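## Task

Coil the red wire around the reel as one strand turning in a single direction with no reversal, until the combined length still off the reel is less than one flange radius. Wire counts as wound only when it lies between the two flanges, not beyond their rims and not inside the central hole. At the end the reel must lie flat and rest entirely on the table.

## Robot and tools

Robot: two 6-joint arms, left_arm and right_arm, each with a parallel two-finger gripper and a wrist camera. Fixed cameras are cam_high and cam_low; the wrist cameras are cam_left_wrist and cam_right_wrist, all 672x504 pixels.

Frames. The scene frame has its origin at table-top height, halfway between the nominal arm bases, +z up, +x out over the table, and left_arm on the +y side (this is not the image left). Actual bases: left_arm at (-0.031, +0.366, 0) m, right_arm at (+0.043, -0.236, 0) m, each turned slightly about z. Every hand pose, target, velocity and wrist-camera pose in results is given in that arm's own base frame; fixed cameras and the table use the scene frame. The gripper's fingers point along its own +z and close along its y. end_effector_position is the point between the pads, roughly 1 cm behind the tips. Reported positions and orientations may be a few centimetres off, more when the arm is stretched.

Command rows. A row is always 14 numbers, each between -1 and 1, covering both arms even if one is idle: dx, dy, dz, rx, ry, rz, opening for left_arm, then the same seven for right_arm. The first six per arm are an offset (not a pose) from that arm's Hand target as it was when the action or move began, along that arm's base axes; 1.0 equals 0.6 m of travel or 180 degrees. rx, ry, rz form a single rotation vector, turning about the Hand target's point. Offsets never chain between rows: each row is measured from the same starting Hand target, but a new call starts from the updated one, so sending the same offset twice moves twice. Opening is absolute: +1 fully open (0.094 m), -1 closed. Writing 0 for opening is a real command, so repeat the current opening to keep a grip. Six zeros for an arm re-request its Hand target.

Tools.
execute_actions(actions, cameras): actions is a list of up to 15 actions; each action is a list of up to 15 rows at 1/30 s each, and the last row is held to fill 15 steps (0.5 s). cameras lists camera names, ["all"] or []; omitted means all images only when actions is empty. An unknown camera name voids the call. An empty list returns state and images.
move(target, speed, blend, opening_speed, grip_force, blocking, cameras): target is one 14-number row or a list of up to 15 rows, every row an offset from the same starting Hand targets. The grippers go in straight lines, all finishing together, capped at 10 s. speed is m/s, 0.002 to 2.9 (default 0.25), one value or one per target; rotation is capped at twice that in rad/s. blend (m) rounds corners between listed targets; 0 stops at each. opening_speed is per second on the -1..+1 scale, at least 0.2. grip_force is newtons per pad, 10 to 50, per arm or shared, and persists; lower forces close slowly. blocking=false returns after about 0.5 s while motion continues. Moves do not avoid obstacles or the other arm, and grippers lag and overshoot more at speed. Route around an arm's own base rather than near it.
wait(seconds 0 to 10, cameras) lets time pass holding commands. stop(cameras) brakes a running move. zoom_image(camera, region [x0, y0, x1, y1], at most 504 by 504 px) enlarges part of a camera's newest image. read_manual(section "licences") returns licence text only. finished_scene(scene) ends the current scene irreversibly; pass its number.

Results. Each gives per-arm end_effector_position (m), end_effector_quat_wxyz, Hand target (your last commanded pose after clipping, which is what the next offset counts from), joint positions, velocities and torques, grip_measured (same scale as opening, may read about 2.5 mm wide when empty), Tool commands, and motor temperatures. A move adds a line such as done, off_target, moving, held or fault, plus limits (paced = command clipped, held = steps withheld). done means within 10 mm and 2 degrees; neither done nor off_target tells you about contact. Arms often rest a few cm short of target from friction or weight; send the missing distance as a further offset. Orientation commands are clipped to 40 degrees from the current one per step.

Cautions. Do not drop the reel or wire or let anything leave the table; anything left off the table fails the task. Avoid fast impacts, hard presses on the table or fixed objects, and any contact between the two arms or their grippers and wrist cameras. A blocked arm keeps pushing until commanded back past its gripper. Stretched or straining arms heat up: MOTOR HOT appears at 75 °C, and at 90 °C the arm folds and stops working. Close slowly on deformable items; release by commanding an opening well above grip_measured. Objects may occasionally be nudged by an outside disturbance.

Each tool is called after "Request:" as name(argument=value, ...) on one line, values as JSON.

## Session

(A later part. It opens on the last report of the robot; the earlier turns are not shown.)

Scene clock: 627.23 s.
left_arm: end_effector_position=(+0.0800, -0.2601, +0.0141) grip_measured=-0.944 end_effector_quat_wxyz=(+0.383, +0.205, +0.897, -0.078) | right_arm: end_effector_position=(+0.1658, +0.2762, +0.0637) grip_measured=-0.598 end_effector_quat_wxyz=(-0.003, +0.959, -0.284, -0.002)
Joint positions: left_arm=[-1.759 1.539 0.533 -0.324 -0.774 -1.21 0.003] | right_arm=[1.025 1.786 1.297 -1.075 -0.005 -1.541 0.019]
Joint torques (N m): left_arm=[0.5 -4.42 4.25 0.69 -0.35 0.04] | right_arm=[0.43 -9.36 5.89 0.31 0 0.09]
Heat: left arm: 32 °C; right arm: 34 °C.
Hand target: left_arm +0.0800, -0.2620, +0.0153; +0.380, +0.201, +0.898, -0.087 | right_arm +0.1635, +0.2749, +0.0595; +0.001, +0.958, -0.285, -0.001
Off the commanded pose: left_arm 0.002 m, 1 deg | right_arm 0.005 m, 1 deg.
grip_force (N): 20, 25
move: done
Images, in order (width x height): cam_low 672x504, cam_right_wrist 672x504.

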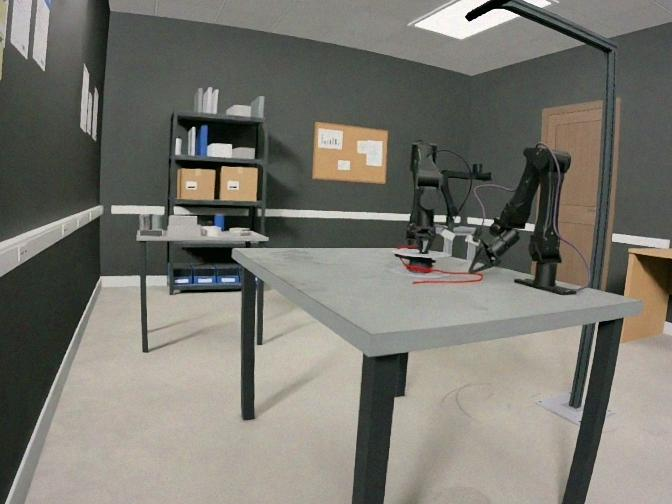

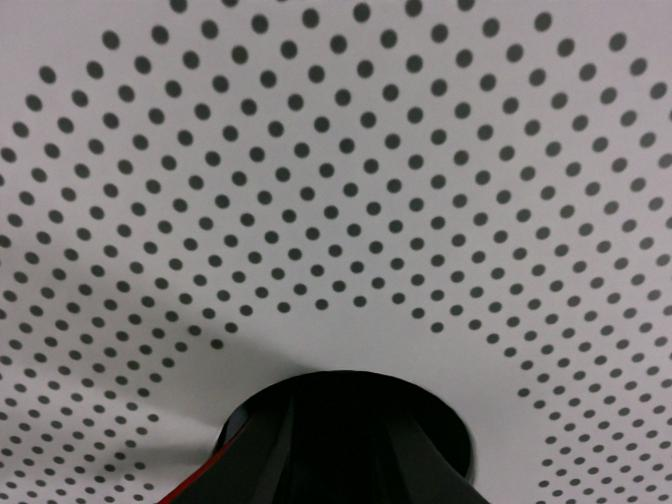

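Request:
move(target=[[0,0,0,0,0,0,-1,0,0,-0.012,0,0,0,-0.6],[0,0,0,0,0,0,-1,0,0,-0.012,0,0,0,-0.1]], cameras=["cam_high","cam_low"], speed=0.05, opening_speed=0.3)

Request:
move(target=[[0,0,0,0,0,0,-0.84,0,0,0,0,0,0,-0.1],[0,0,0,0,0,0,-0.84,0.002,-0.001,0,0,0,-0.35,-0.1]], cameras=["cam_left_wrist","cam_low","cam_high"], speed=0.12)

Request:
zoom_image(camera="cam_low", region=[380, 218, 450, 280])

Request:
zoom_image(camera="cam_high", region=[200, 200, 400, 360])

Scene clock: 631.30 s.
left_arm: end_effector_position=(+0.0800, -0.2601, +0.0141) grip_measured=-0.944 end_effector_quat_wxyz=(+0.383, +0.205, +0.897, -0.078) | right_arm: end_effector_position=(+0.1687, +0.2776, +0.0589) grip_measured=-0.186 end_effector_quat_wxyz=(-0.010, +0.958, -0.285, +0.005)
Joint positions: left_arm=[-1.759 1.539 0.533 -0.324 -0.774 -1.21 0.003] | right_arm=[1.025 1.786 1.277 -1.04 0.005 -1.538 0.038]
Joint torques (N m): left_arm=[0.5 -4.45 4.23 0.69 -0.35 0.05] | right_arm=[0.46 -8.68 5.89 0.26 -0.07 0.06]
Heat: left arm: 32 °C; right arm: 34 °C.
Hand target: left_arm +0.0800, -0.2620, +0.0153; +0.380, +0.201, +0.898, -0.087 | right_arm +0.1635, +0.2748, +0.0523; +0.001, +0.958, -0.285, -0.001
Off the commanded pose: left_arm 0.002 m, 1 deg | right_arm 0.009 m, 1 deg.
grip_force (N): 20, 25
move: done
Images, in order (width x height): cam_high 672x504, cam_low 672x504.

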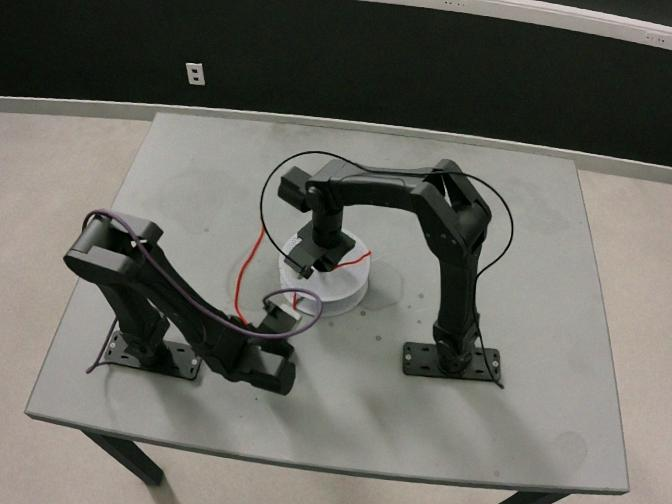

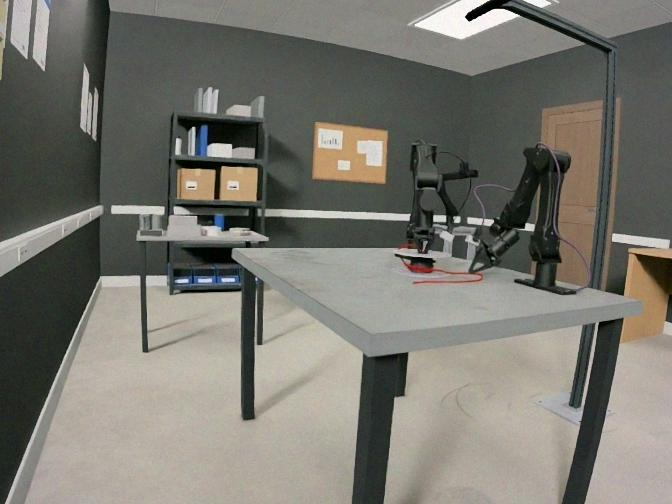

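Scene clock: 637.20 s.
left_arm: end_effector_position=(+0.0804, -0.2600, +0.0140) grip_measured=-0.842 end_effector_quat_wxyz=(+0.383, +0.204, +0.898, -0.078) | right_arm: end_effector_position=(+0.1679, +0.2788, +0.0589) grip_measured=-0.180 end_effector_quat_wxyz=(-0.012, +0.681, -0.732, -0.001)
Joint positions: left_arm=[-1.756 1.539 0.533 -0.324 -0.774 -1.21 0.007] | right_arm=[1.028 1.786 1.277 -1.037 0.005 -0.47 0.039]
Joint torques (N m): left_arm=[0.29 -4.44 4.25 0.68 -0.36 0.05] | right_arm=[-0.36 -8.87 5.72 0.29 -0.09 0.36]
Heat: left arm: 32 °C; right arm: 34 °C.
Hand target: left_arm +0.0800, -0.2620, +0.0153; +0.380, +0.201, +0.898, -0.087 | right_arm +0.1647, +0.2743, +0.0523; +0.001, +0.668, -0.744, -0.001
Off the commanded pose: left_arm 0.002 m, 1 deg | right_arm 0.009 m, 3 deg.
grip_force (N): 20, 25
move: off_target (right_arm)
Images, in order (width x height): cam_high 672x504, cam_low 672x504, cam_left_wrist 672x504.

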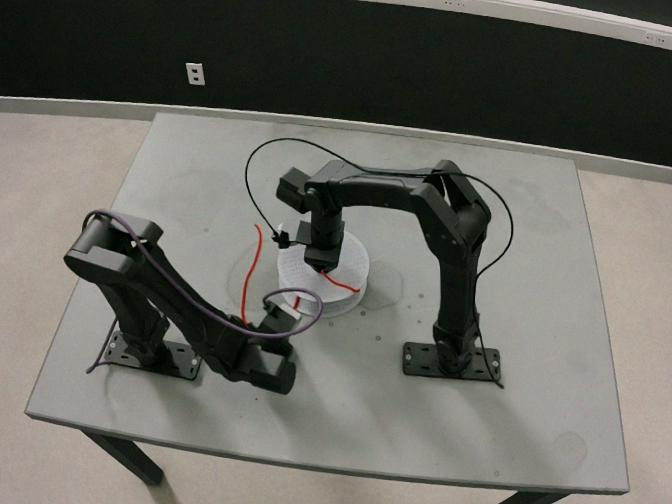

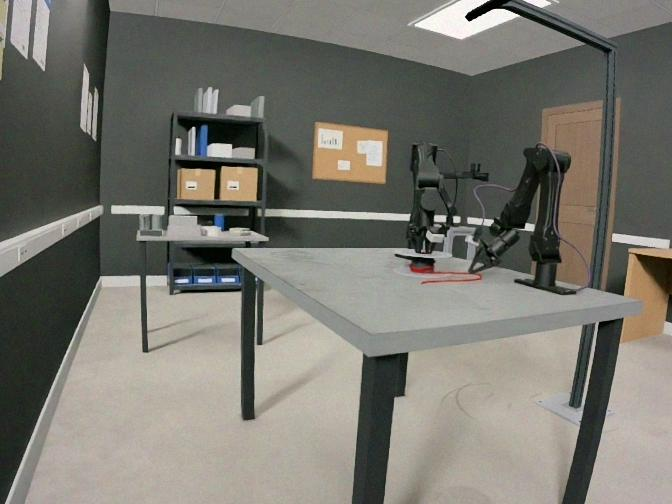

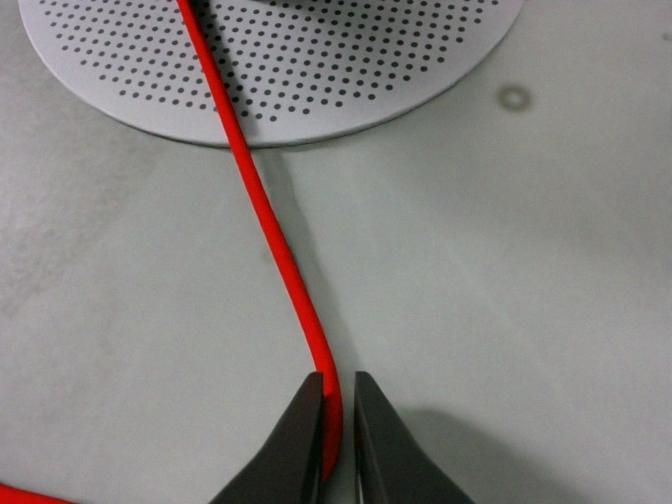

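Scaled by 7.200 from the camera's 672x504 image, which has a finer 960x720 frame.

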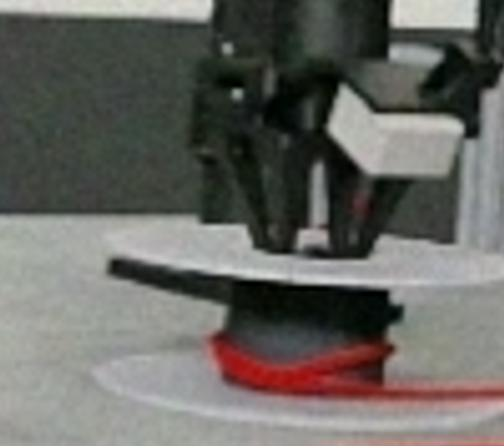

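Scaled by 2.520 from the camera's 672x504 image, which has a finer 960x720 frame.

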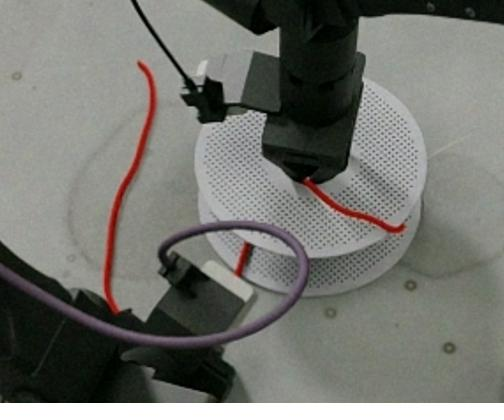

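Request:
move(target=[[0,0,0,0,0,0,-0.84,0.002,-0.001,0,0,0,-0.35,-0.1],[0,0,0,0,0,0,-0.84,0.004,-0.002,0,0,0,-0.76,-0.1]], cameras=["cam_left_wrist","cam_low","cam_high"], speed=0.16, blend=[0.02,0])

Request:
zoom_image(camera="cam_low", region=[380, 218, 450, 280])

Request:
zoom_image(camera="cam_high", region=[200, 200, 400, 360])

Scene clock: 646.73 s.
left_arm: end_effector_position=(+0.0804, -0.2600, +0.0140) grip_measured=-0.842 end_effector_quat_wxyz=(+0.383, +0.204, +0.898, -0.078) | right_arm: end_effector_position=(+0.1637, +0.2694, +0.0590) grip_measured=-0.176 end_effector_quat_wxyz=(+0.005, +0.426, +0.905, -0.009)
Joint positions: left_arm=[-1.756 1.539 0.533 -0.324 -0.774 -1.21 0.007] | right_arm=[1.028 1.786 1.277 -1.078 0.012 1.909 0.039]
Joint torques (N m): left_arm=[0.29 -4.45 4.23 0.68 -0.36 0.04] | right_arm=[-0.98 -8.91 5.59 0.63 -0.12 0.38]
Heat: left arm: 32 °C; right arm: 33 °C.
Hand target: left_arm +0.0801, -0.2620, +0.0154; +0.381, +0.201, +0.898, -0.087 | right_arm +0.1671, +0.2731, +0.0523; +0.001, +0.446, +0.895, +0.001
Off the commanded pose: left_arm 0.002 m, 1 deg | right_arm 0.008 m, 3 deg.
grip_force (N): 20, 25
move: off_target (right_arm)
Images, in order (width x height): cam_high 672x504, cam_low 672x504, cam_left_wrist 672x504.

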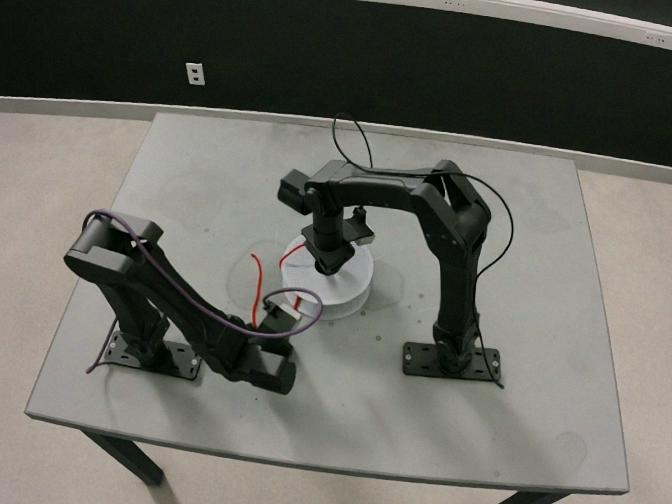

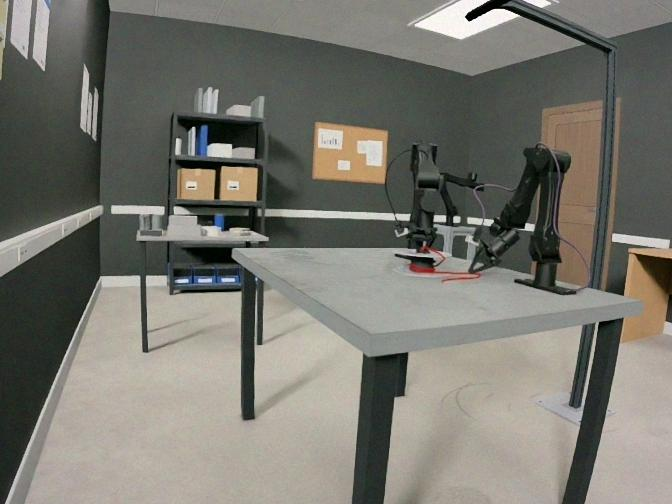

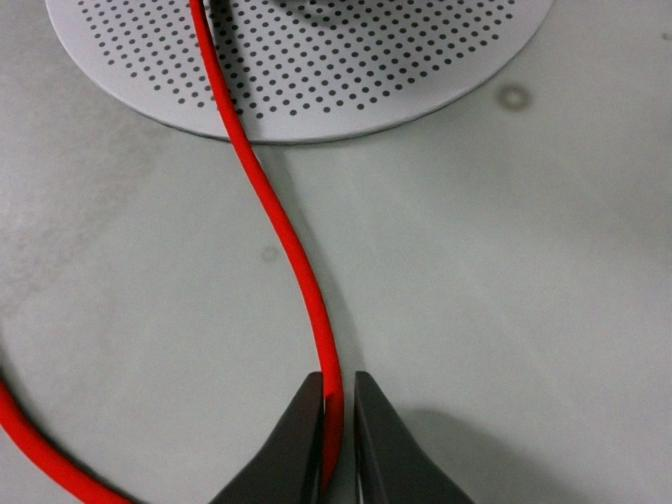

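Scaled by 7.200 from the camera's 672x504 image, which has a finer 960x720 frame.

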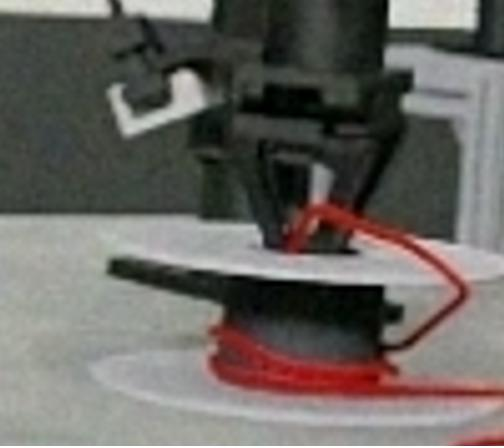

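Scaled by 2.520 from the camera's 672x504 image, which has a finer 960x720 frame.

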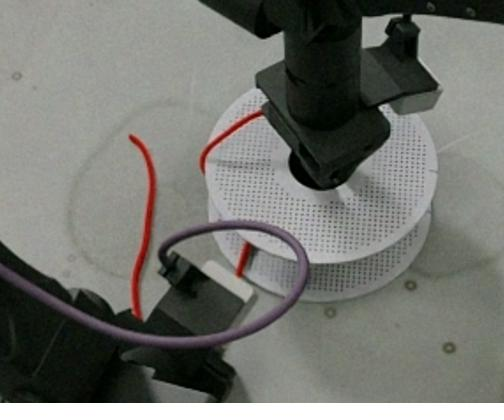

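Request:
move(target=[[0.0,0.0,0,0,0,0,-1,-0.005,-0.006,0,0,0,0,-0.15],[0.0,-0.0,0,0,0,0,-1,-0.005,-0.006,0,0,0,0,-0.6],[0.0,-0.0,0,0,0,0,-1,-0.005,-0.006,0.14,0,0,0,-0.6]], cameras=["cam_right_wrist"], speed=0.08, opening_speed=0.4)

Request:
move(target=[[0,0,0,0,0,0,-1,0,0,0,0,0,0.5,-0.6],[0,0,0,0,0,0,-1,0,0,0,0,0,1.0,-0.6],[0,0,0,0,0,0,-1,0,0,-0.05,0,0,1.0,-0.6]], cameras=["cam_right_wrist","cam_low"], speed=0.3, blend=[0.01,0,0])

Scene clock: 653.03 s.
left_arm: end_effector_position=(+0.0807, -0.2597, +0.0141) grip_measured=-0.945 end_effector_quat_wxyz=(+0.383, +0.205, +0.897, -0.077) | right_arm: end_effector_position=(+0.1636, +0.2707, +0.1237) grip_measured=-0.598 end_effector_quat_wxyz=(+0.003, +0.439, +0.898, -0.010)
Joint positions: left_arm=[-1.756 1.539 0.533 -0.325 -0.775 -1.21 0.003] | right_arm=[1.028 1.758 1.503 -1.335 0.008 1.937 0.019]
Joint torques (N m): left_arm=[0.31 -4.45 4.25 0.7 -0.35 0.04] | right_arm=[-0.66 -11.54 9.09 -0.03 -0.09 0.1]
Heat: left arm: 32 °C; right arm: 34 °C.
Hand target: left_arm +0.0801, -0.2620, +0.0153; +0.381, +0.201, +0.898, -0.087 | right_arm +0.1642, +0.2696, +0.1364; +0.001, +0.446, +0.895, +0.001
Off the commanded pose: left_arm 0.003 m, 1 deg | right_arm 0.013 m, 2 deg.
grip_force (N): 20, 25
move: off_target (right_arm)
Images, in order (width x height): cam_right_wrist 672x504.

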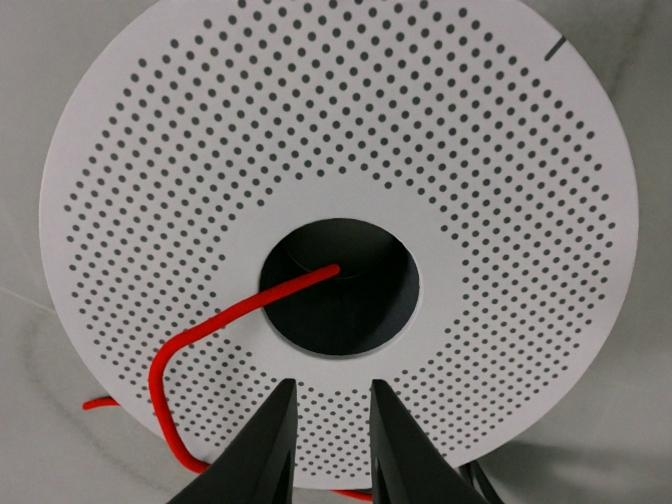

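Scene clock: 659.77 s.
left_arm: end_effector_position=(+0.0807, -0.2597, +0.0141) grip_measured=-0.945 end_effector_quat_wxyz=(+0.383, +0.205, +0.897, -0.077) | right_arm: end_effector_position=(+0.1632, +0.2702, +0.1056) grip_measured=-0.598 end_effector_quat_wxyz=(+0.008, +0.895, -0.446, +0.003)
Joint positions: left_arm=[-1.756 1.539 0.533 -0.325 -0.775 -1.21 0.003] | right_arm=[1.028 1.755 1.427 -1.258 0.008 -1.188 0.019]
Joint torques (N m): left_arm=[0.29 -4.44 4.25 0.69 -0.34 0.04] | right_arm=[-0.9 -10.37 6.3 0.29 -0.11 -0.11]
Heat: left arm: 32 °C; right arm: 34 °C.
Hand target: left_arm +0.0801, -0.2620, +0.0153; +0.381, +0.201, +0.898, -0.087 | right_arm +0.1641, +0.2695, +0.1063; +0.002, +0.895, -0.446, -0.001
Off the commanded pose: left_arm 0.003 m, 1 deg | right_arm 0.001 m, 1 deg.
grip_force (N): 20, 25
move: done
Images, in order (width x height): cam_low 672x504, cam_right_wrist 672x504.

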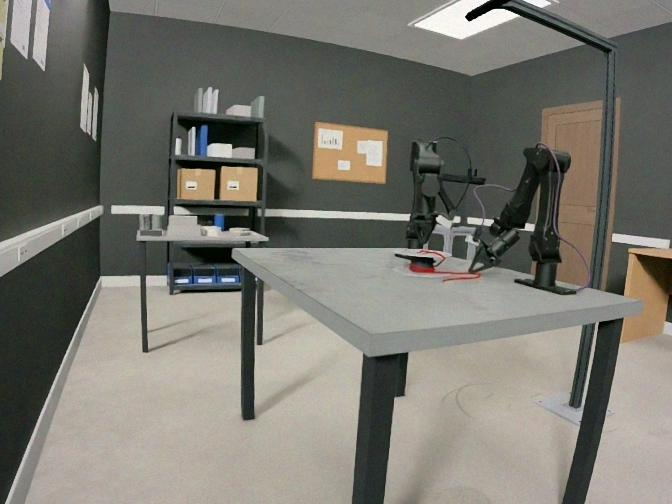

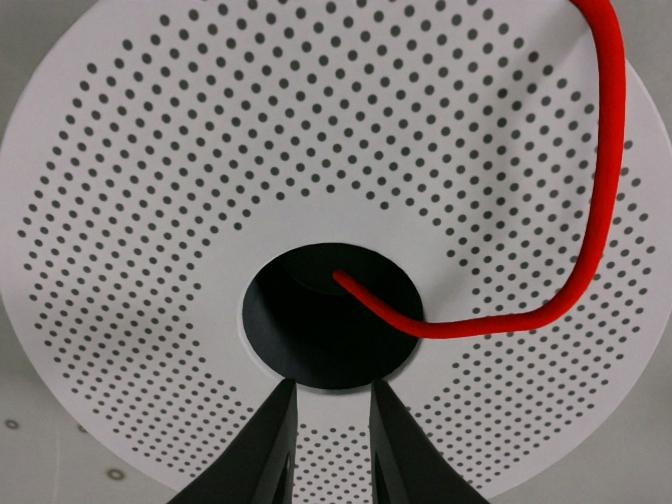

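Request:
move(target=[[0,0,0,0,0,0,-1,-0.005,0.0145,0,0,0,0,-0.6],[0,0,0,0,0,0,-1,-0.005,0.0145,-0.05,0,0,0,-0.6],[0,0,0,0,0,0,-1,-0.005,0.0145,-0.078,0,0,0,-0.6]], cameras=["cam_right_wrist"], speed=0.06)

Request:
zoom_image(camera="cam_right_wrist", region=[160, 300, 510, 504])

Scene clock: 666.97 s.
left_arm: end_effector_position=(+0.0807, -0.2597, +0.0141) grip_measured=-0.945 end_effector_quat_wxyz=(+0.383, +0.205, +0.897, -0.077) | right_arm: end_effector_position=(+0.1650, +0.2762, +0.0672) grip_measured=-0.598 end_effector_quat_wxyz=(-0.004, +0.895, -0.446, +0.004)
Joint positions: left_arm=[-1.756 1.539 0.533 -0.325 -0.775 -1.21 0.003] | right_arm=[1.033 1.78 1.303 -1.086 0.008 -1.184 0.019]
Joint torques (N m): left_arm=[0.29 -4.44 4.25 0.69 -0.34 0.04] | right_arm=[0.7 -8.29 6.08 0.41 -0.13 0.1]
Heat: left arm: 32 °C; right arm: 34 °C.
Hand target: left_arm +0.0801, -0.2620, +0.0153; +0.381, +0.201, +0.898, -0.087 | right_arm +0.1611, +0.2782, +0.0595; +0.001, +0.895, -0.446, -0.001
Off the commanded pose: left_arm 0.003 m, 1 deg | right_arm 0.009 m, 1 deg.
grip_force (N): 20, 25
move: done
Images, in order (width x height): cam_right_wrist 672x504.

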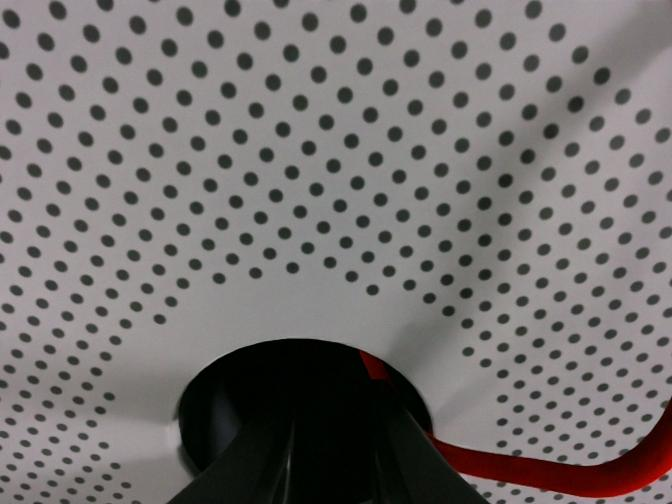

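Scaled by 1.440 from the camera's 672x504 image, which has a finer 960x720 frame.

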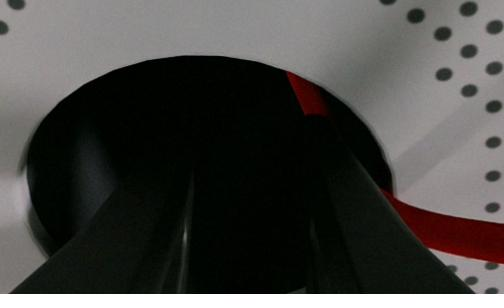

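Same as last time. Continue: lower, clamp, and rotate.

Request:
move(target=[[0,0,0,0,0,0,-1,0,0,-0.014,0,0,0,-0.6],[0,0,0,0,0,0,-1,0,0,-0.014,0,0,0,-0.1],[0,0,0,0,0,0,-0.84,0,0,-0.014,0,0,0,-0.1]], cameras=[], speed=0.05, opening_speed=0.3)

Request:
move(target=[[0,0,0,0,0,0,-0.84,0.002,-0.001,0,0,0,-0.35,-0.1]], cameras=["cam_left_wrist","cam_low","cam_high"], speed=0.14)

Request:
zoom_image(camera="cam_low", region=[380, 218, 450, 280])

Request:
zoom_image(camera="cam_high", region=[200, 200, 400, 360])

Scene clock: 672.27 s.
left_arm: end_effector_position=(+0.0804, -0.2598, +0.0139) grip_measured=-0.842 end_effector_quat_wxyz=(+0.383, +0.205, +0.898, -0.077) | right_arm: end_effector_position=(+0.1643, +0.2772, +0.0600) grip_measured=-0.164 end_effector_quat_wxyz=(-0.005, +0.895, -0.445, +0.003)
Joint positions: left_arm=[-1.756 1.539 0.533 -0.325 -0.773 -1.21 0.007] | right_arm=[1.036 1.786 1.281 -1.055 0.006 -1.182 0.039]
Joint torques (N m): left_arm=[0.31 -4.45 4.25 0.69 -0.36 0.04] | right_arm=[0.47 -8.03 5.91 0.41 -0.09 0.08]
Heat: left arm: 32 °C; right arm: 34 °C.
Hand target: left_arm +0.0800, -0.2620, +0.0153; +0.380, +0.201, +0.898, -0.087 | right_arm +0.1611, +0.2782, +0.0511; +0.002, +0.895, -0.446, -0.001
Off the commanded pose: left_arm 0.003 m, 1 deg | right_arm 0.009 m, 1 deg.
grip_force (N): 20, 25
move: done
No camera images: "cameras" was empty.

Scene clock: 676.90 s.
left_arm: end_effector_position=(+0.0805, -0.2598, +0.0140) grip_measured=-0.842 end_effector_quat_wxyz=(+0.383, +0.205, +0.897, -0.077) | right_arm: end_effector_position=(+0.1577, +0.2804, +0.0610) grip_measured=-0.143 end_effector_quat_wxyz=(-0.003, -0.546, +0.837, +0.017)
Joint positions: left_arm=[-1.756 1.539 0.533 -0.325 -0.774 -1.21 0.007] | right_arm=[1.036 1.783 1.281 -1.058 -0.034 -0.12 0.04]
Joint torques (N m): left_arm=[0.28 -4.45 4.25 0.69 -0.36 0.04] | right_arm=[-0.09 -8.05 5.65 0.51 0.28 0.45]
Heat: left arm: 31 °C; right arm: 34 °C.
Hand target: left_arm +0.0801, -0.2620, +0.0154; +0.381, +0.201, +0.898, -0.087 | right_arm +0.1624, +0.2776, +0.0512; -0.001, -0.530, +0.848, +0.002
Off the commanded pose: left_arm 0.003 m, 1 deg | right_arm 0.011 m, 3 deg.
grip_force (N): 20, 25
move: off_target (right_arm)
Images, in order (width x height): cam_high 672x504, cam_low 672x504, cam_left_wrist 672x504.

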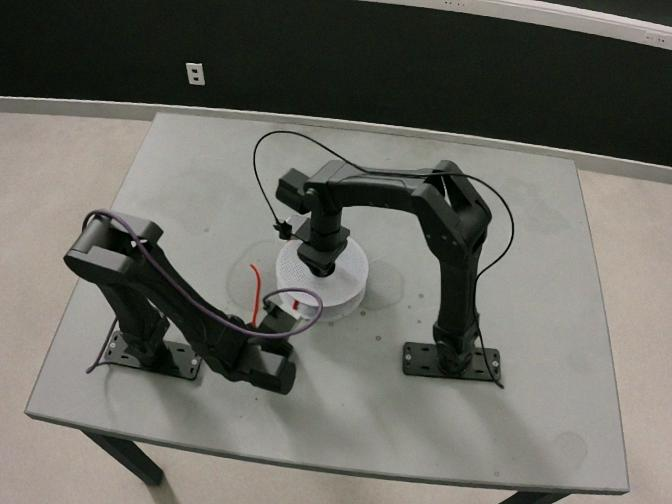

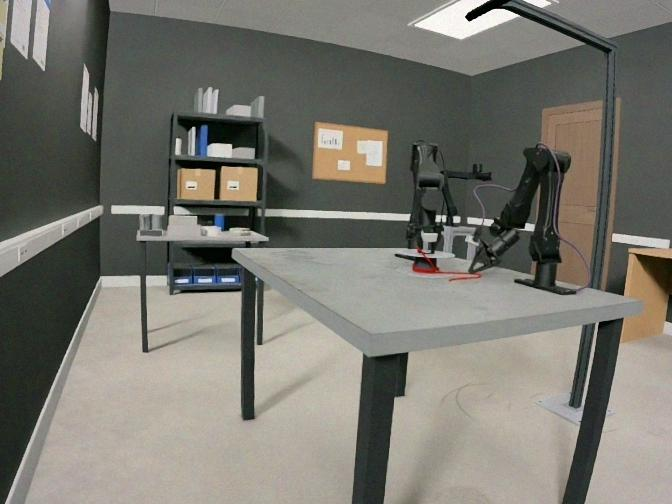

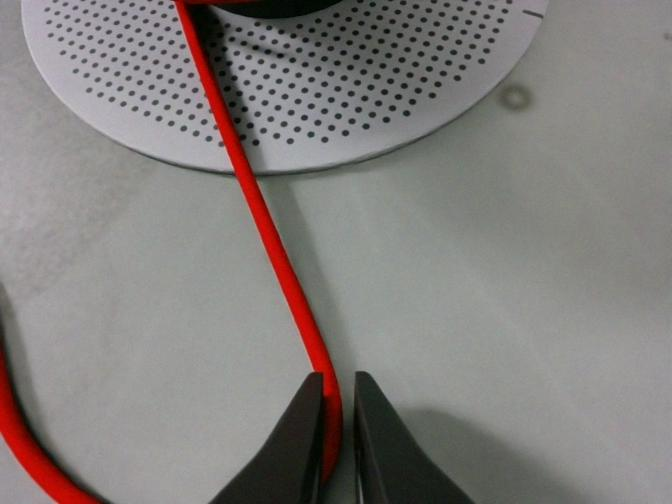

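Scaled by 7.200 from the camera's 672x504 image, which has a finer 960x720 frame.

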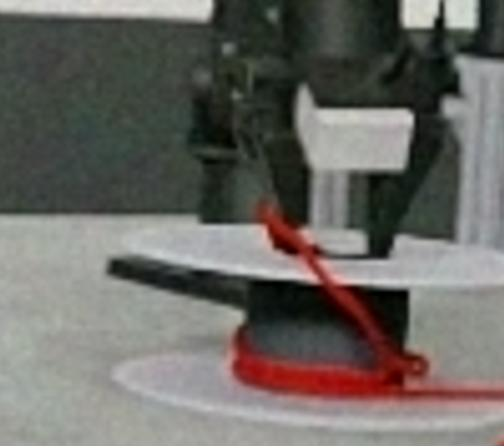

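Scaled by 2.520 from the camera's 672x504 image, which has a finer 960x720 frame.

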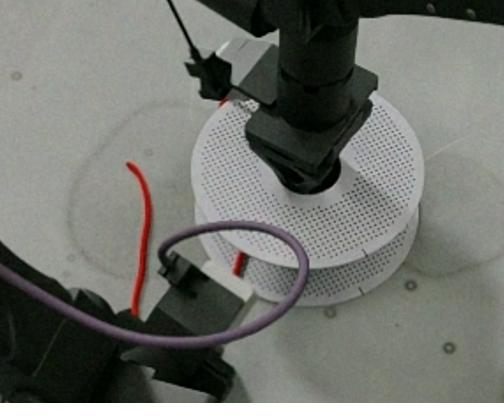

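Request:
move(target=[[0,0,0,0,0,0,-0.84,0.004,-0.002,0,0,0,-0.6,-0.1]], cameras=["cam_left_wrist","cam_low","cam_high"], speed=0.14)

Request:
zoom_image(camera="cam_low", region=[380, 218, 450, 280])

Request:
zoom_image(camera="cam_high", region=[200, 200, 400, 360])

Scene clock: 685.47 s.
left_arm: end_effector_position=(+0.0805, -0.2598, +0.0139) grip_measured=-0.842 end_effector_quat_wxyz=(+0.383, +0.205, +0.898, -0.077) | right_arm: end_effector_position=(+0.1638, +0.2863, +0.0615) grip_measured=-0.136 end_effector_quat_wxyz=(-0.007, +0.357, +0.934, +0.024)
Joint positions: left_arm=[-1.756 1.539 0.533 -0.325 -0.774 -1.21 0.007] | right_arm=[1.036 1.781 1.281 -1.026 -0.021 1.768 0.041]
Joint torques (N m): left_arm=[0.31 -4.44 4.23 0.69 -0.36 0.05] | right_arm=[-0.54 -8.25 5.52 0.27 0.18 0.3]
Heat: left arm: 31 °C; right arm: 34 °C.
Hand target: left_arm +0.0801, -0.2620, +0.0153; +0.381, +0.201, +0.898, -0.087 | right_arm +0.1648, +0.2764, +0.0511; +0.001, +0.374, +0.927, +0.002
Off the commanded pose: left_arm 0.003 m, 1 deg | right_arm 0.014 m, 3 deg.
grip_force (N): 20, 25
move: off_target (right_arm)
Images, in order (width x height): cam_high 672x504, cam_low 672x504, cam_left_wrist 672x504.

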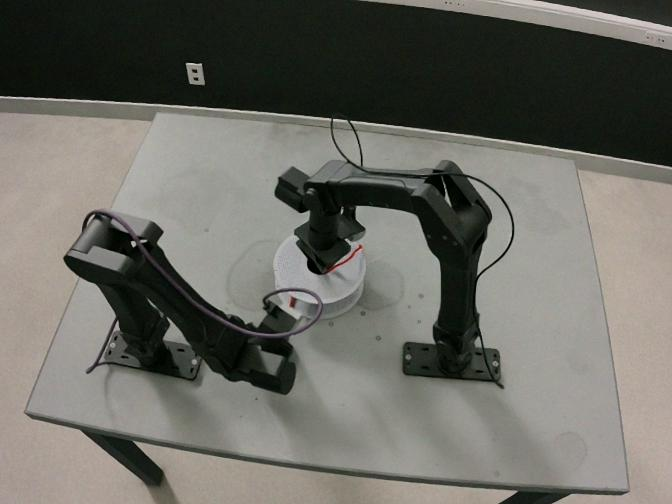

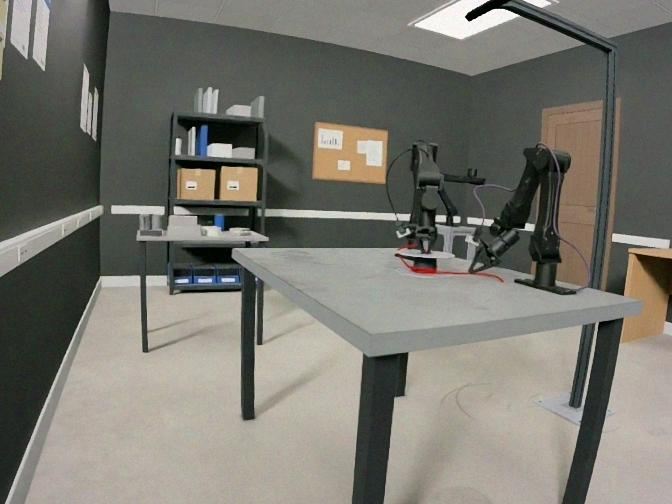

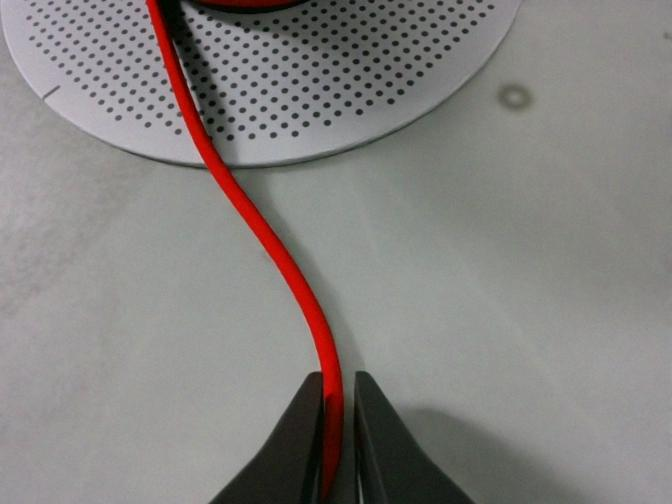

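Scaled by 7.200 from the camera's 672x504 image, which has a finer 960x720 frame.

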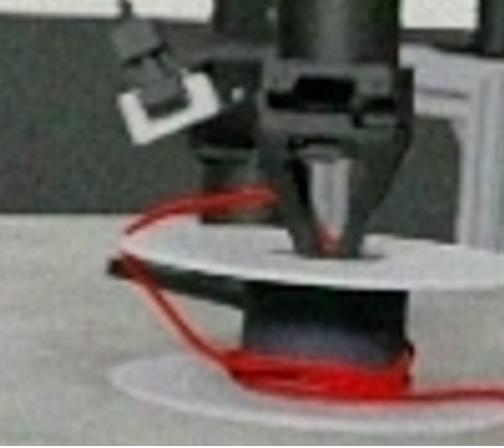

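Scaled by 2.520 from the camera's 672x504 image, which has a finer 960x720 frame.

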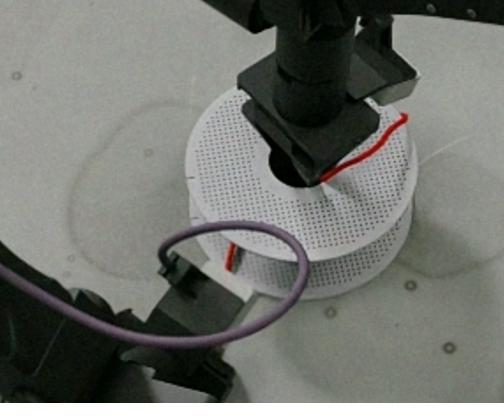

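Request:
move(target=[[0.0,0.0,0,0,0,0,-1,-0.0015,0.016,0,0,0,0,-0.15],[0.0,-0.0,0,0,0,0,-1,-0.0015,0.016,0,0,0,0,-0.6],[0.0,-0.0,0,0,0,0,-1,-0.0015,0.016,0.14,0,0,0,-0.6]], cameras=["cam_right_wrist"], speed=0.08, opening_speed=0.4)

Request:
move(target=[[0,0,0,0,0,0,-1,0,0,0,0,0,0.5,-0.6],[0,0,0,0,0,0,-1,0,0,0,0,0,1.0,-0.6],[0,0,0,0,0,0,-1,0,0,-0.05,0,0,1.0,-0.6]], cameras=["cam_right_wrist","cam_low"], speed=0.3, blend=[0.01,0,0])

Scene clock: 692.97 s.
left_arm: end_effector_position=(+0.0807, -0.2596, +0.0140) grip_measured=-0.946 end_effector_quat_wxyz=(+0.383, +0.205, +0.897, -0.077) | right_arm: end_effector_position=(+0.1635, +0.2868, +0.1232) grip_measured=-0.598 end_effector_quat_wxyz=(-0.008, +0.373, +0.928, -0.007)
Joint positions: left_arm=[-1.756 1.539 0.533 -0.326 -0.775 -1.21 0.003] | right_arm=[1.042 1.808 1.562 -1.34 -0.015 1.806 0.019]
Joint torques (N m): left_arm=[0.31 -4.44 4.25 0.7 -0.35 0.04] | right_arm=[0.5 -11.73 9.05 -0.02 0.11 0.09]
Heat: left arm: 31 °C; right arm: 34 °C.
Hand target: left_arm +0.0800, -0.2621, +0.0153; +0.380, +0.201, +0.898, -0.087 | right_arm +0.1638, +0.2860, +0.1351; +0.001, +0.374, +0.927, +0.001
Off the commanded pose: left_arm 0.003 m, 1 deg | right_arm 0.012 m, 1 deg.
grip_force (N): 20, 25
move: off_target (right_arm); target 2's new opening was sent with right_arm's hand 0.011 m and 3 deg from that target
Images, in order (width x height): cam_right_wrist 672x504.

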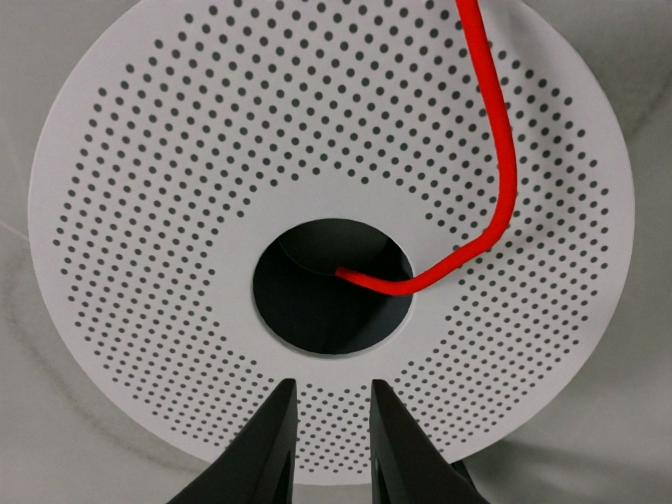

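Scene clock: 699.70 s.
left_arm: end_effector_position=(+0.0807, -0.2596, +0.0140) grip_measured=-0.946 end_effector_quat_wxyz=(+0.383, +0.205, +0.897, -0.077) | right_arm: end_effector_position=(+0.1648, +0.2858, +0.1051) grip_measured=-0.598 end_effector_quat_wxyz=(+0.005, +0.925, -0.381, -0.003)
Joint positions: left_arm=[-1.756 1.539 0.533 -0.326 -0.775 -1.21 0.003] | right_arm=[1.042 1.805 1.487 -1.263 -0.005 -1.318 0.019]
Joint torques (N m): left_arm=[0.28 -4.44 4.26 0.7 -0.35 0.03] | right_arm=[0.43 -10.71 6.17 0.29 0.02 -0.11]
Heat: left arm: 31 °C; right arm: 34 °C.
Hand target: left_arm +0.0800, -0.2621, +0.0153; +0.380, +0.201, +0.898, -0.087 | right_arm +0.1638, +0.2860, +0.1051; +0.001, +0.927, -0.374, -0.001
Off the commanded pose: left_arm 0.003 m, 1 deg | right_arm 0.001 m, 1 deg.
grip_force (N): 20, 25
move: done
Images, in order (width x height): cam_low 672x504, cam_right_wrist 672x504.

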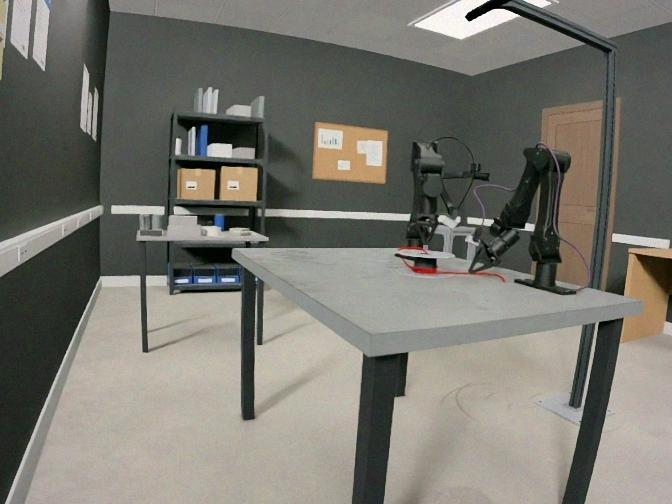

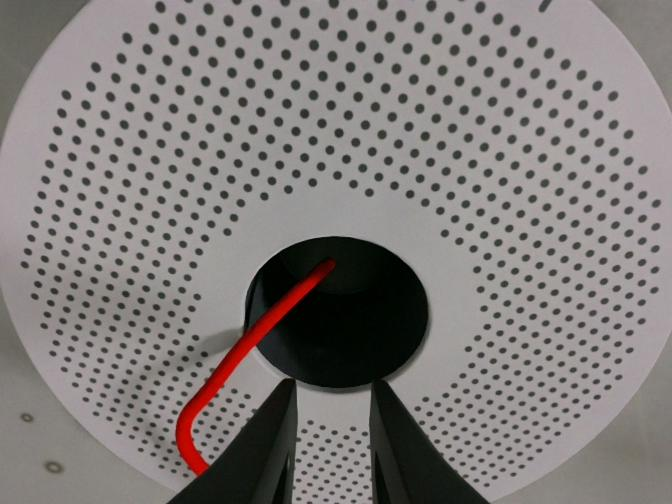

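Request:
move(target=[[0,0,0,0,0,0,-1,-0.0147,0.0032,0,0,0,0.14,-0.6],[0,0,0,0,0,0,-1,-0.0147,0.0032,-0.05,0,0,0.14,-0.6],[0,0,0,0,0,0,-1,-0.0147,0.0032,-0.077,0,0,0.14,-0.6]], cameras=["cam_right_wrist"], speed=0.08)

Request:
zoom_image(camera="cam_right_wrist", region=[160, 300, 510, 504])

Scene clock: 707.37 s.
left_arm: end_effector_position=(+0.0807, -0.2596, +0.0140) grip_measured=-0.946 end_effector_quat_wxyz=(+0.383, +0.205, +0.897, -0.077) | right_arm: end_effector_position=(+0.1575, +0.2895, +0.0654) grip_measured=-0.598 end_effector_quat_wxyz=(-0.007, +0.985, -0.171, +0.000)
Joint positions: left_arm=[-1.756 1.539 0.533 -0.326 -0.775 -1.21 0.003] | right_arm=[1.067 1.805 1.328 -1.08 -0.005 -1.731 0.019]
Joint torques (N m): left_arm=[0.29 -4.44 4.23 0.7 -0.35 0.04] | right_arm=[0.59 -9.03 6.02 0.32 0.03 -0.11]
Heat: left arm: 31 °C; right arm: 35 °C.
Hand target: left_arm +0.0800, -0.2621, +0.0153; +0.380, +0.201, +0.898, -0.087 | right_arm +0.1551, +0.2879, +0.0590; +0.001, +0.987, -0.163, +0.000
Off the commanded pose: left_arm 0.003 m, 1 deg | right_arm 0.007 m, 1 deg.
grip_force (N): 20, 25
move: done
Images, in order (width x height): cam_right_wrist 672x504.

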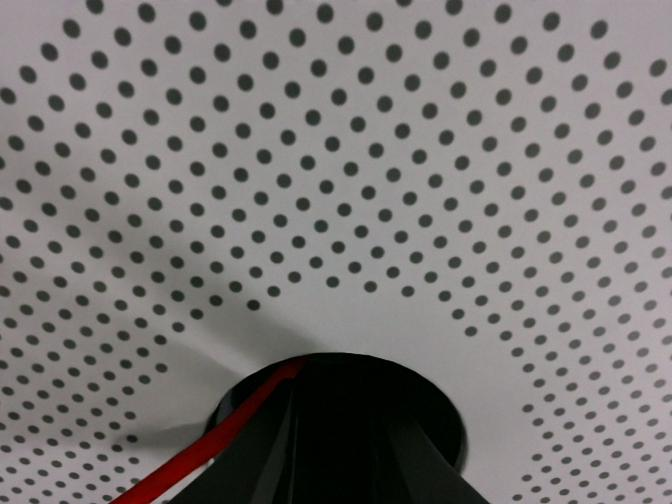

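Scaled by 1.440 from the camera's 672x504 image, which has a finer 960x720 frame.

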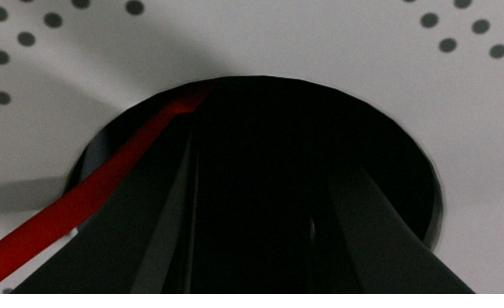

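Request:
move(target=[[0,0,0,0,0,0,-1,0,0,0.035,0,0,0,-0.6],[0,0,0,0,0,0,-1,-0.011,0.004,0.035,0,0,0,-0.6],[0,0,0,0,0,0,-1,-0.011,0.004,-0.003,0,0,0,-0.6]], cameras=["cam_right_wrist"], speed=0.08)

Request:
zoom_image(camera="cam_right_wrist", region=[160, 300, 510, 504])

Scene clock: 710.83 s.
left_arm: end_effector_position=(+0.0807, -0.2596, +0.0140) grip_measured=-0.946 end_effector_quat_wxyz=(+0.383, +0.205, +0.897, -0.077) | right_arm: end_effector_position=(+0.1507, +0.2921, +0.0634) grip_measured=-0.598 end_effector_quat_wxyz=(-0.006, +0.987, -0.161, +0.001)
Joint positions: left_arm=[-1.756 1.539 0.533 -0.326 -0.775 -1.21 0.003] | right_arm=[1.091 1.805 1.319 -1.073 -0.001 -1.727 0.019]
Joint torques (N m): left_arm=[0.28 -4.45 4.25 0.7 -0.35 0.04] | right_arm=[0.27 -9.07 5.9 0.34 -0.03 0.09]
Heat: left arm: 31 °C; right arm: 35 °C.
Hand target: left_arm +0.0800, -0.2621, +0.0153; +0.380, +0.201, +0.898, -0.087 | right_arm +0.1484, +0.2903, +0.0571; +0.001, +0.987, -0.163, +0.000
Off the commanded pose: left_arm 0.003 m, 1 deg | right_arm 0.007 m, 1 deg.
grip_force (N): 20, 25
move: done
Images, in order (width x height): cam_right_wrist 672x504.

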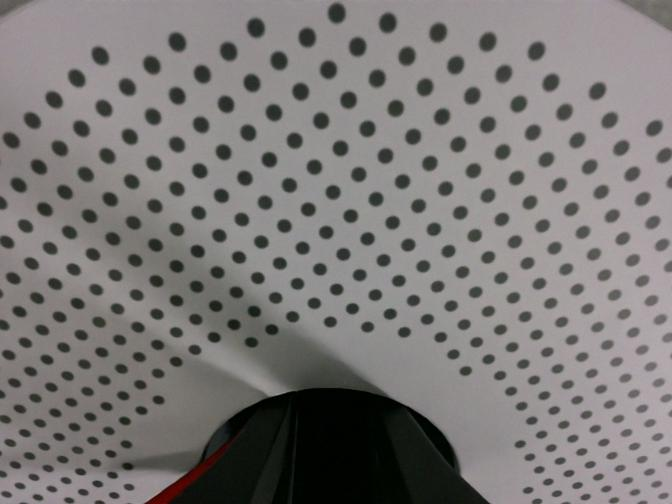

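Scaled by 1.440 from the camera's 672x504 image, which has a finer 960x720 frame.

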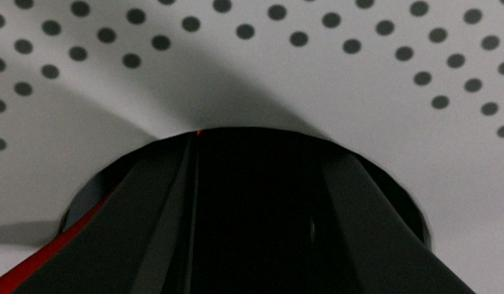

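Now pressed under. Shift back slightly, lower, clamp, rotate.

Request:
move(target=[[0,0,0,0,0,0,-1,0.005,-0.003,-0.011,0,0,0,-0.6],[0,0,0,0,0,0,-1,0.005,-0.003,-0.011,0,0,0,-0.1],[0,0,0,0,0,0,-0.84,0.005,-0.003,-0.011,0,0,0,-0.1]], cameras=[], speed=0.05, opening_speed=0.3)

Request:
move(target=[[0,0,0,0,0,0,-0.84,0.002,-0.001,0,0,0,-0.35,-0.1]], cameras=["cam_left_wrist","cam_low","cam_high"], speed=0.14)

Request:
zoom_image(camera="cam_low", region=[380, 218, 450, 280])

Request:
zoom_image(camera="cam_high", region=[200, 200, 400, 360])

Scene clock: 716.77 s.
left_arm: end_effector_position=(+0.0804, -0.2598, +0.0139) grip_measured=-0.842 end_effector_quat_wxyz=(+0.383, +0.205, +0.898, -0.077) | right_arm: end_effector_position=(+0.1545, +0.2927, +0.0591) grip_measured=-0.185 end_effector_quat_wxyz=(-0.010, +0.987, -0.162, +0.009)
Joint positions: left_arm=[-1.756 1.539 0.533 -0.325 -0.773 -1.21 0.007] | right_arm=[1.088 1.805 1.301 -1.042 0.011 -1.727 0.038]
Joint torques (N m): left_arm=[0.29 -4.44 4.26 0.7 -0.37 0.04] | right_arm=[-0.39 -8.64 5.79 0.3 -0.12 -0.02]
Heat: left arm: 31 °C; right arm: 35 °C.
Hand target: left_arm +0.0801, -0.2620, +0.0153; +0.381, +0.201, +0.898, -0.087 | right_arm +0.1515, +0.2885, +0.0506; +0.001, +0.987, -0.163, +0.000
Off the commanded pose: left_arm 0.003 m, 1 deg | right_arm 0.010 m, 2 deg.
grip_force (N): 20, 25
move: done
No camera images: "cameras" was empty.

Scene clock: 721.40 s.
left_arm: end_effector_position=(+0.0804, -0.2598, +0.0139) grip_measured=-0.842 end_effector_quat_wxyz=(+0.383, +0.205, +0.898, -0.077) | right_arm: end_effector_position=(+0.1554, +0.2930, +0.0591) grip_measured=-0.178 end_effector_quat_wxyz=(-0.015, +0.768, -0.641, +0.004)
Joint positions: left_arm=[-1.756 1.539 0.533 -0.325 -0.773 -1.21 0.007] | right_arm=[1.088 1.805 1.301 -1.039 0.015 -0.663 0.039]
Joint torques (N m): left_arm=[0.29 -4.44 4.25 0.69 -0.37 0.04] | right_arm=[-0.92 -8.61 5.65 0.29 -0.19 0.29]
Heat: left arm: 31 °C; right arm: 35 °C.
Hand target: left_arm +0.0801, -0.2620, +0.0153; +0.381, +0.201, +0.898, -0.087 | right_arm +0.1527, +0.2879, +0.0506; +0.001, +0.756, -0.655, -0.001
Off the commanded pose: left_arm 0.003 m, 1 deg | right_arm 0.010 m, 3 deg.
grip_force (N): 20, 25
move: off_target (right_arm)
Images, in order (width x height): cam_high 672x504, cam_low 672x504, cam_left_wrist 672x504.

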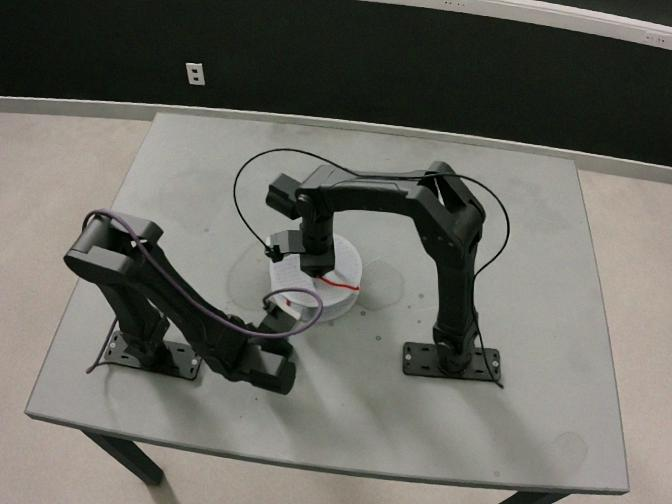

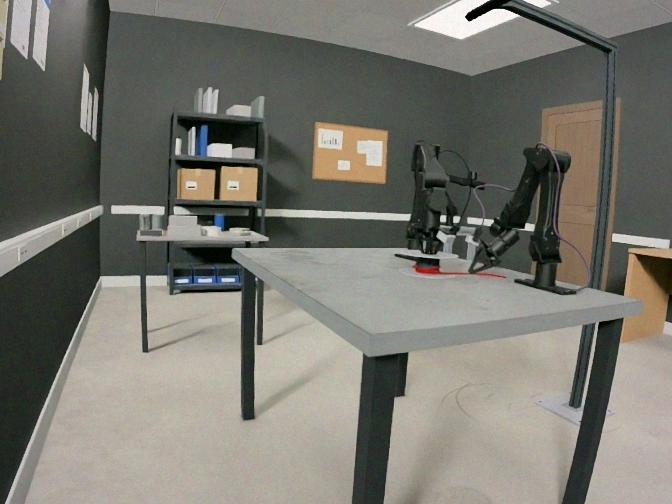

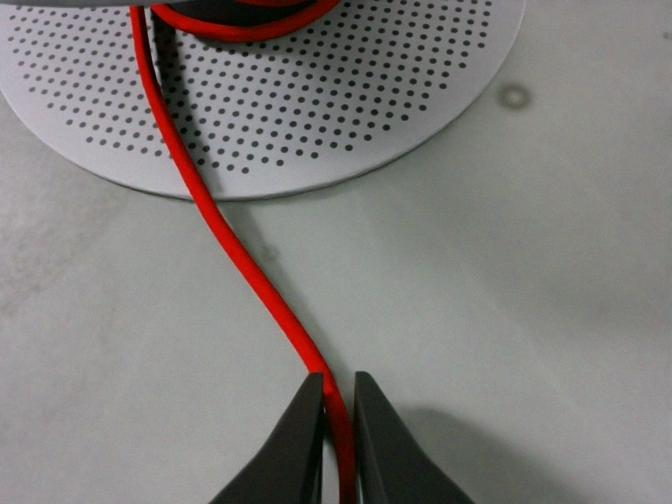

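Scaled by 7.200 from the camera's 672x504 image, which has a finer 960x720 frame.

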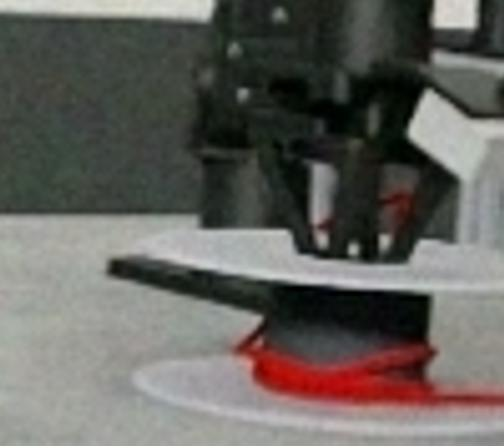

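Scaled by 2.520 from the camera's 672x504 image, which has a finer 960x720 frame.

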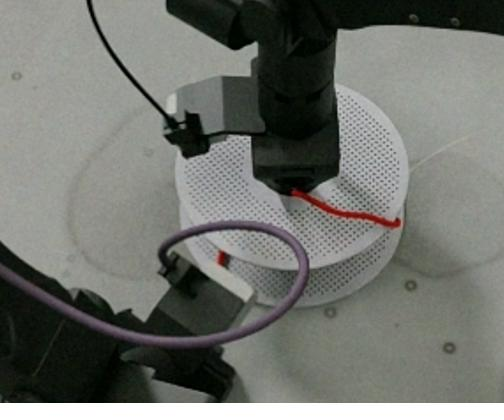

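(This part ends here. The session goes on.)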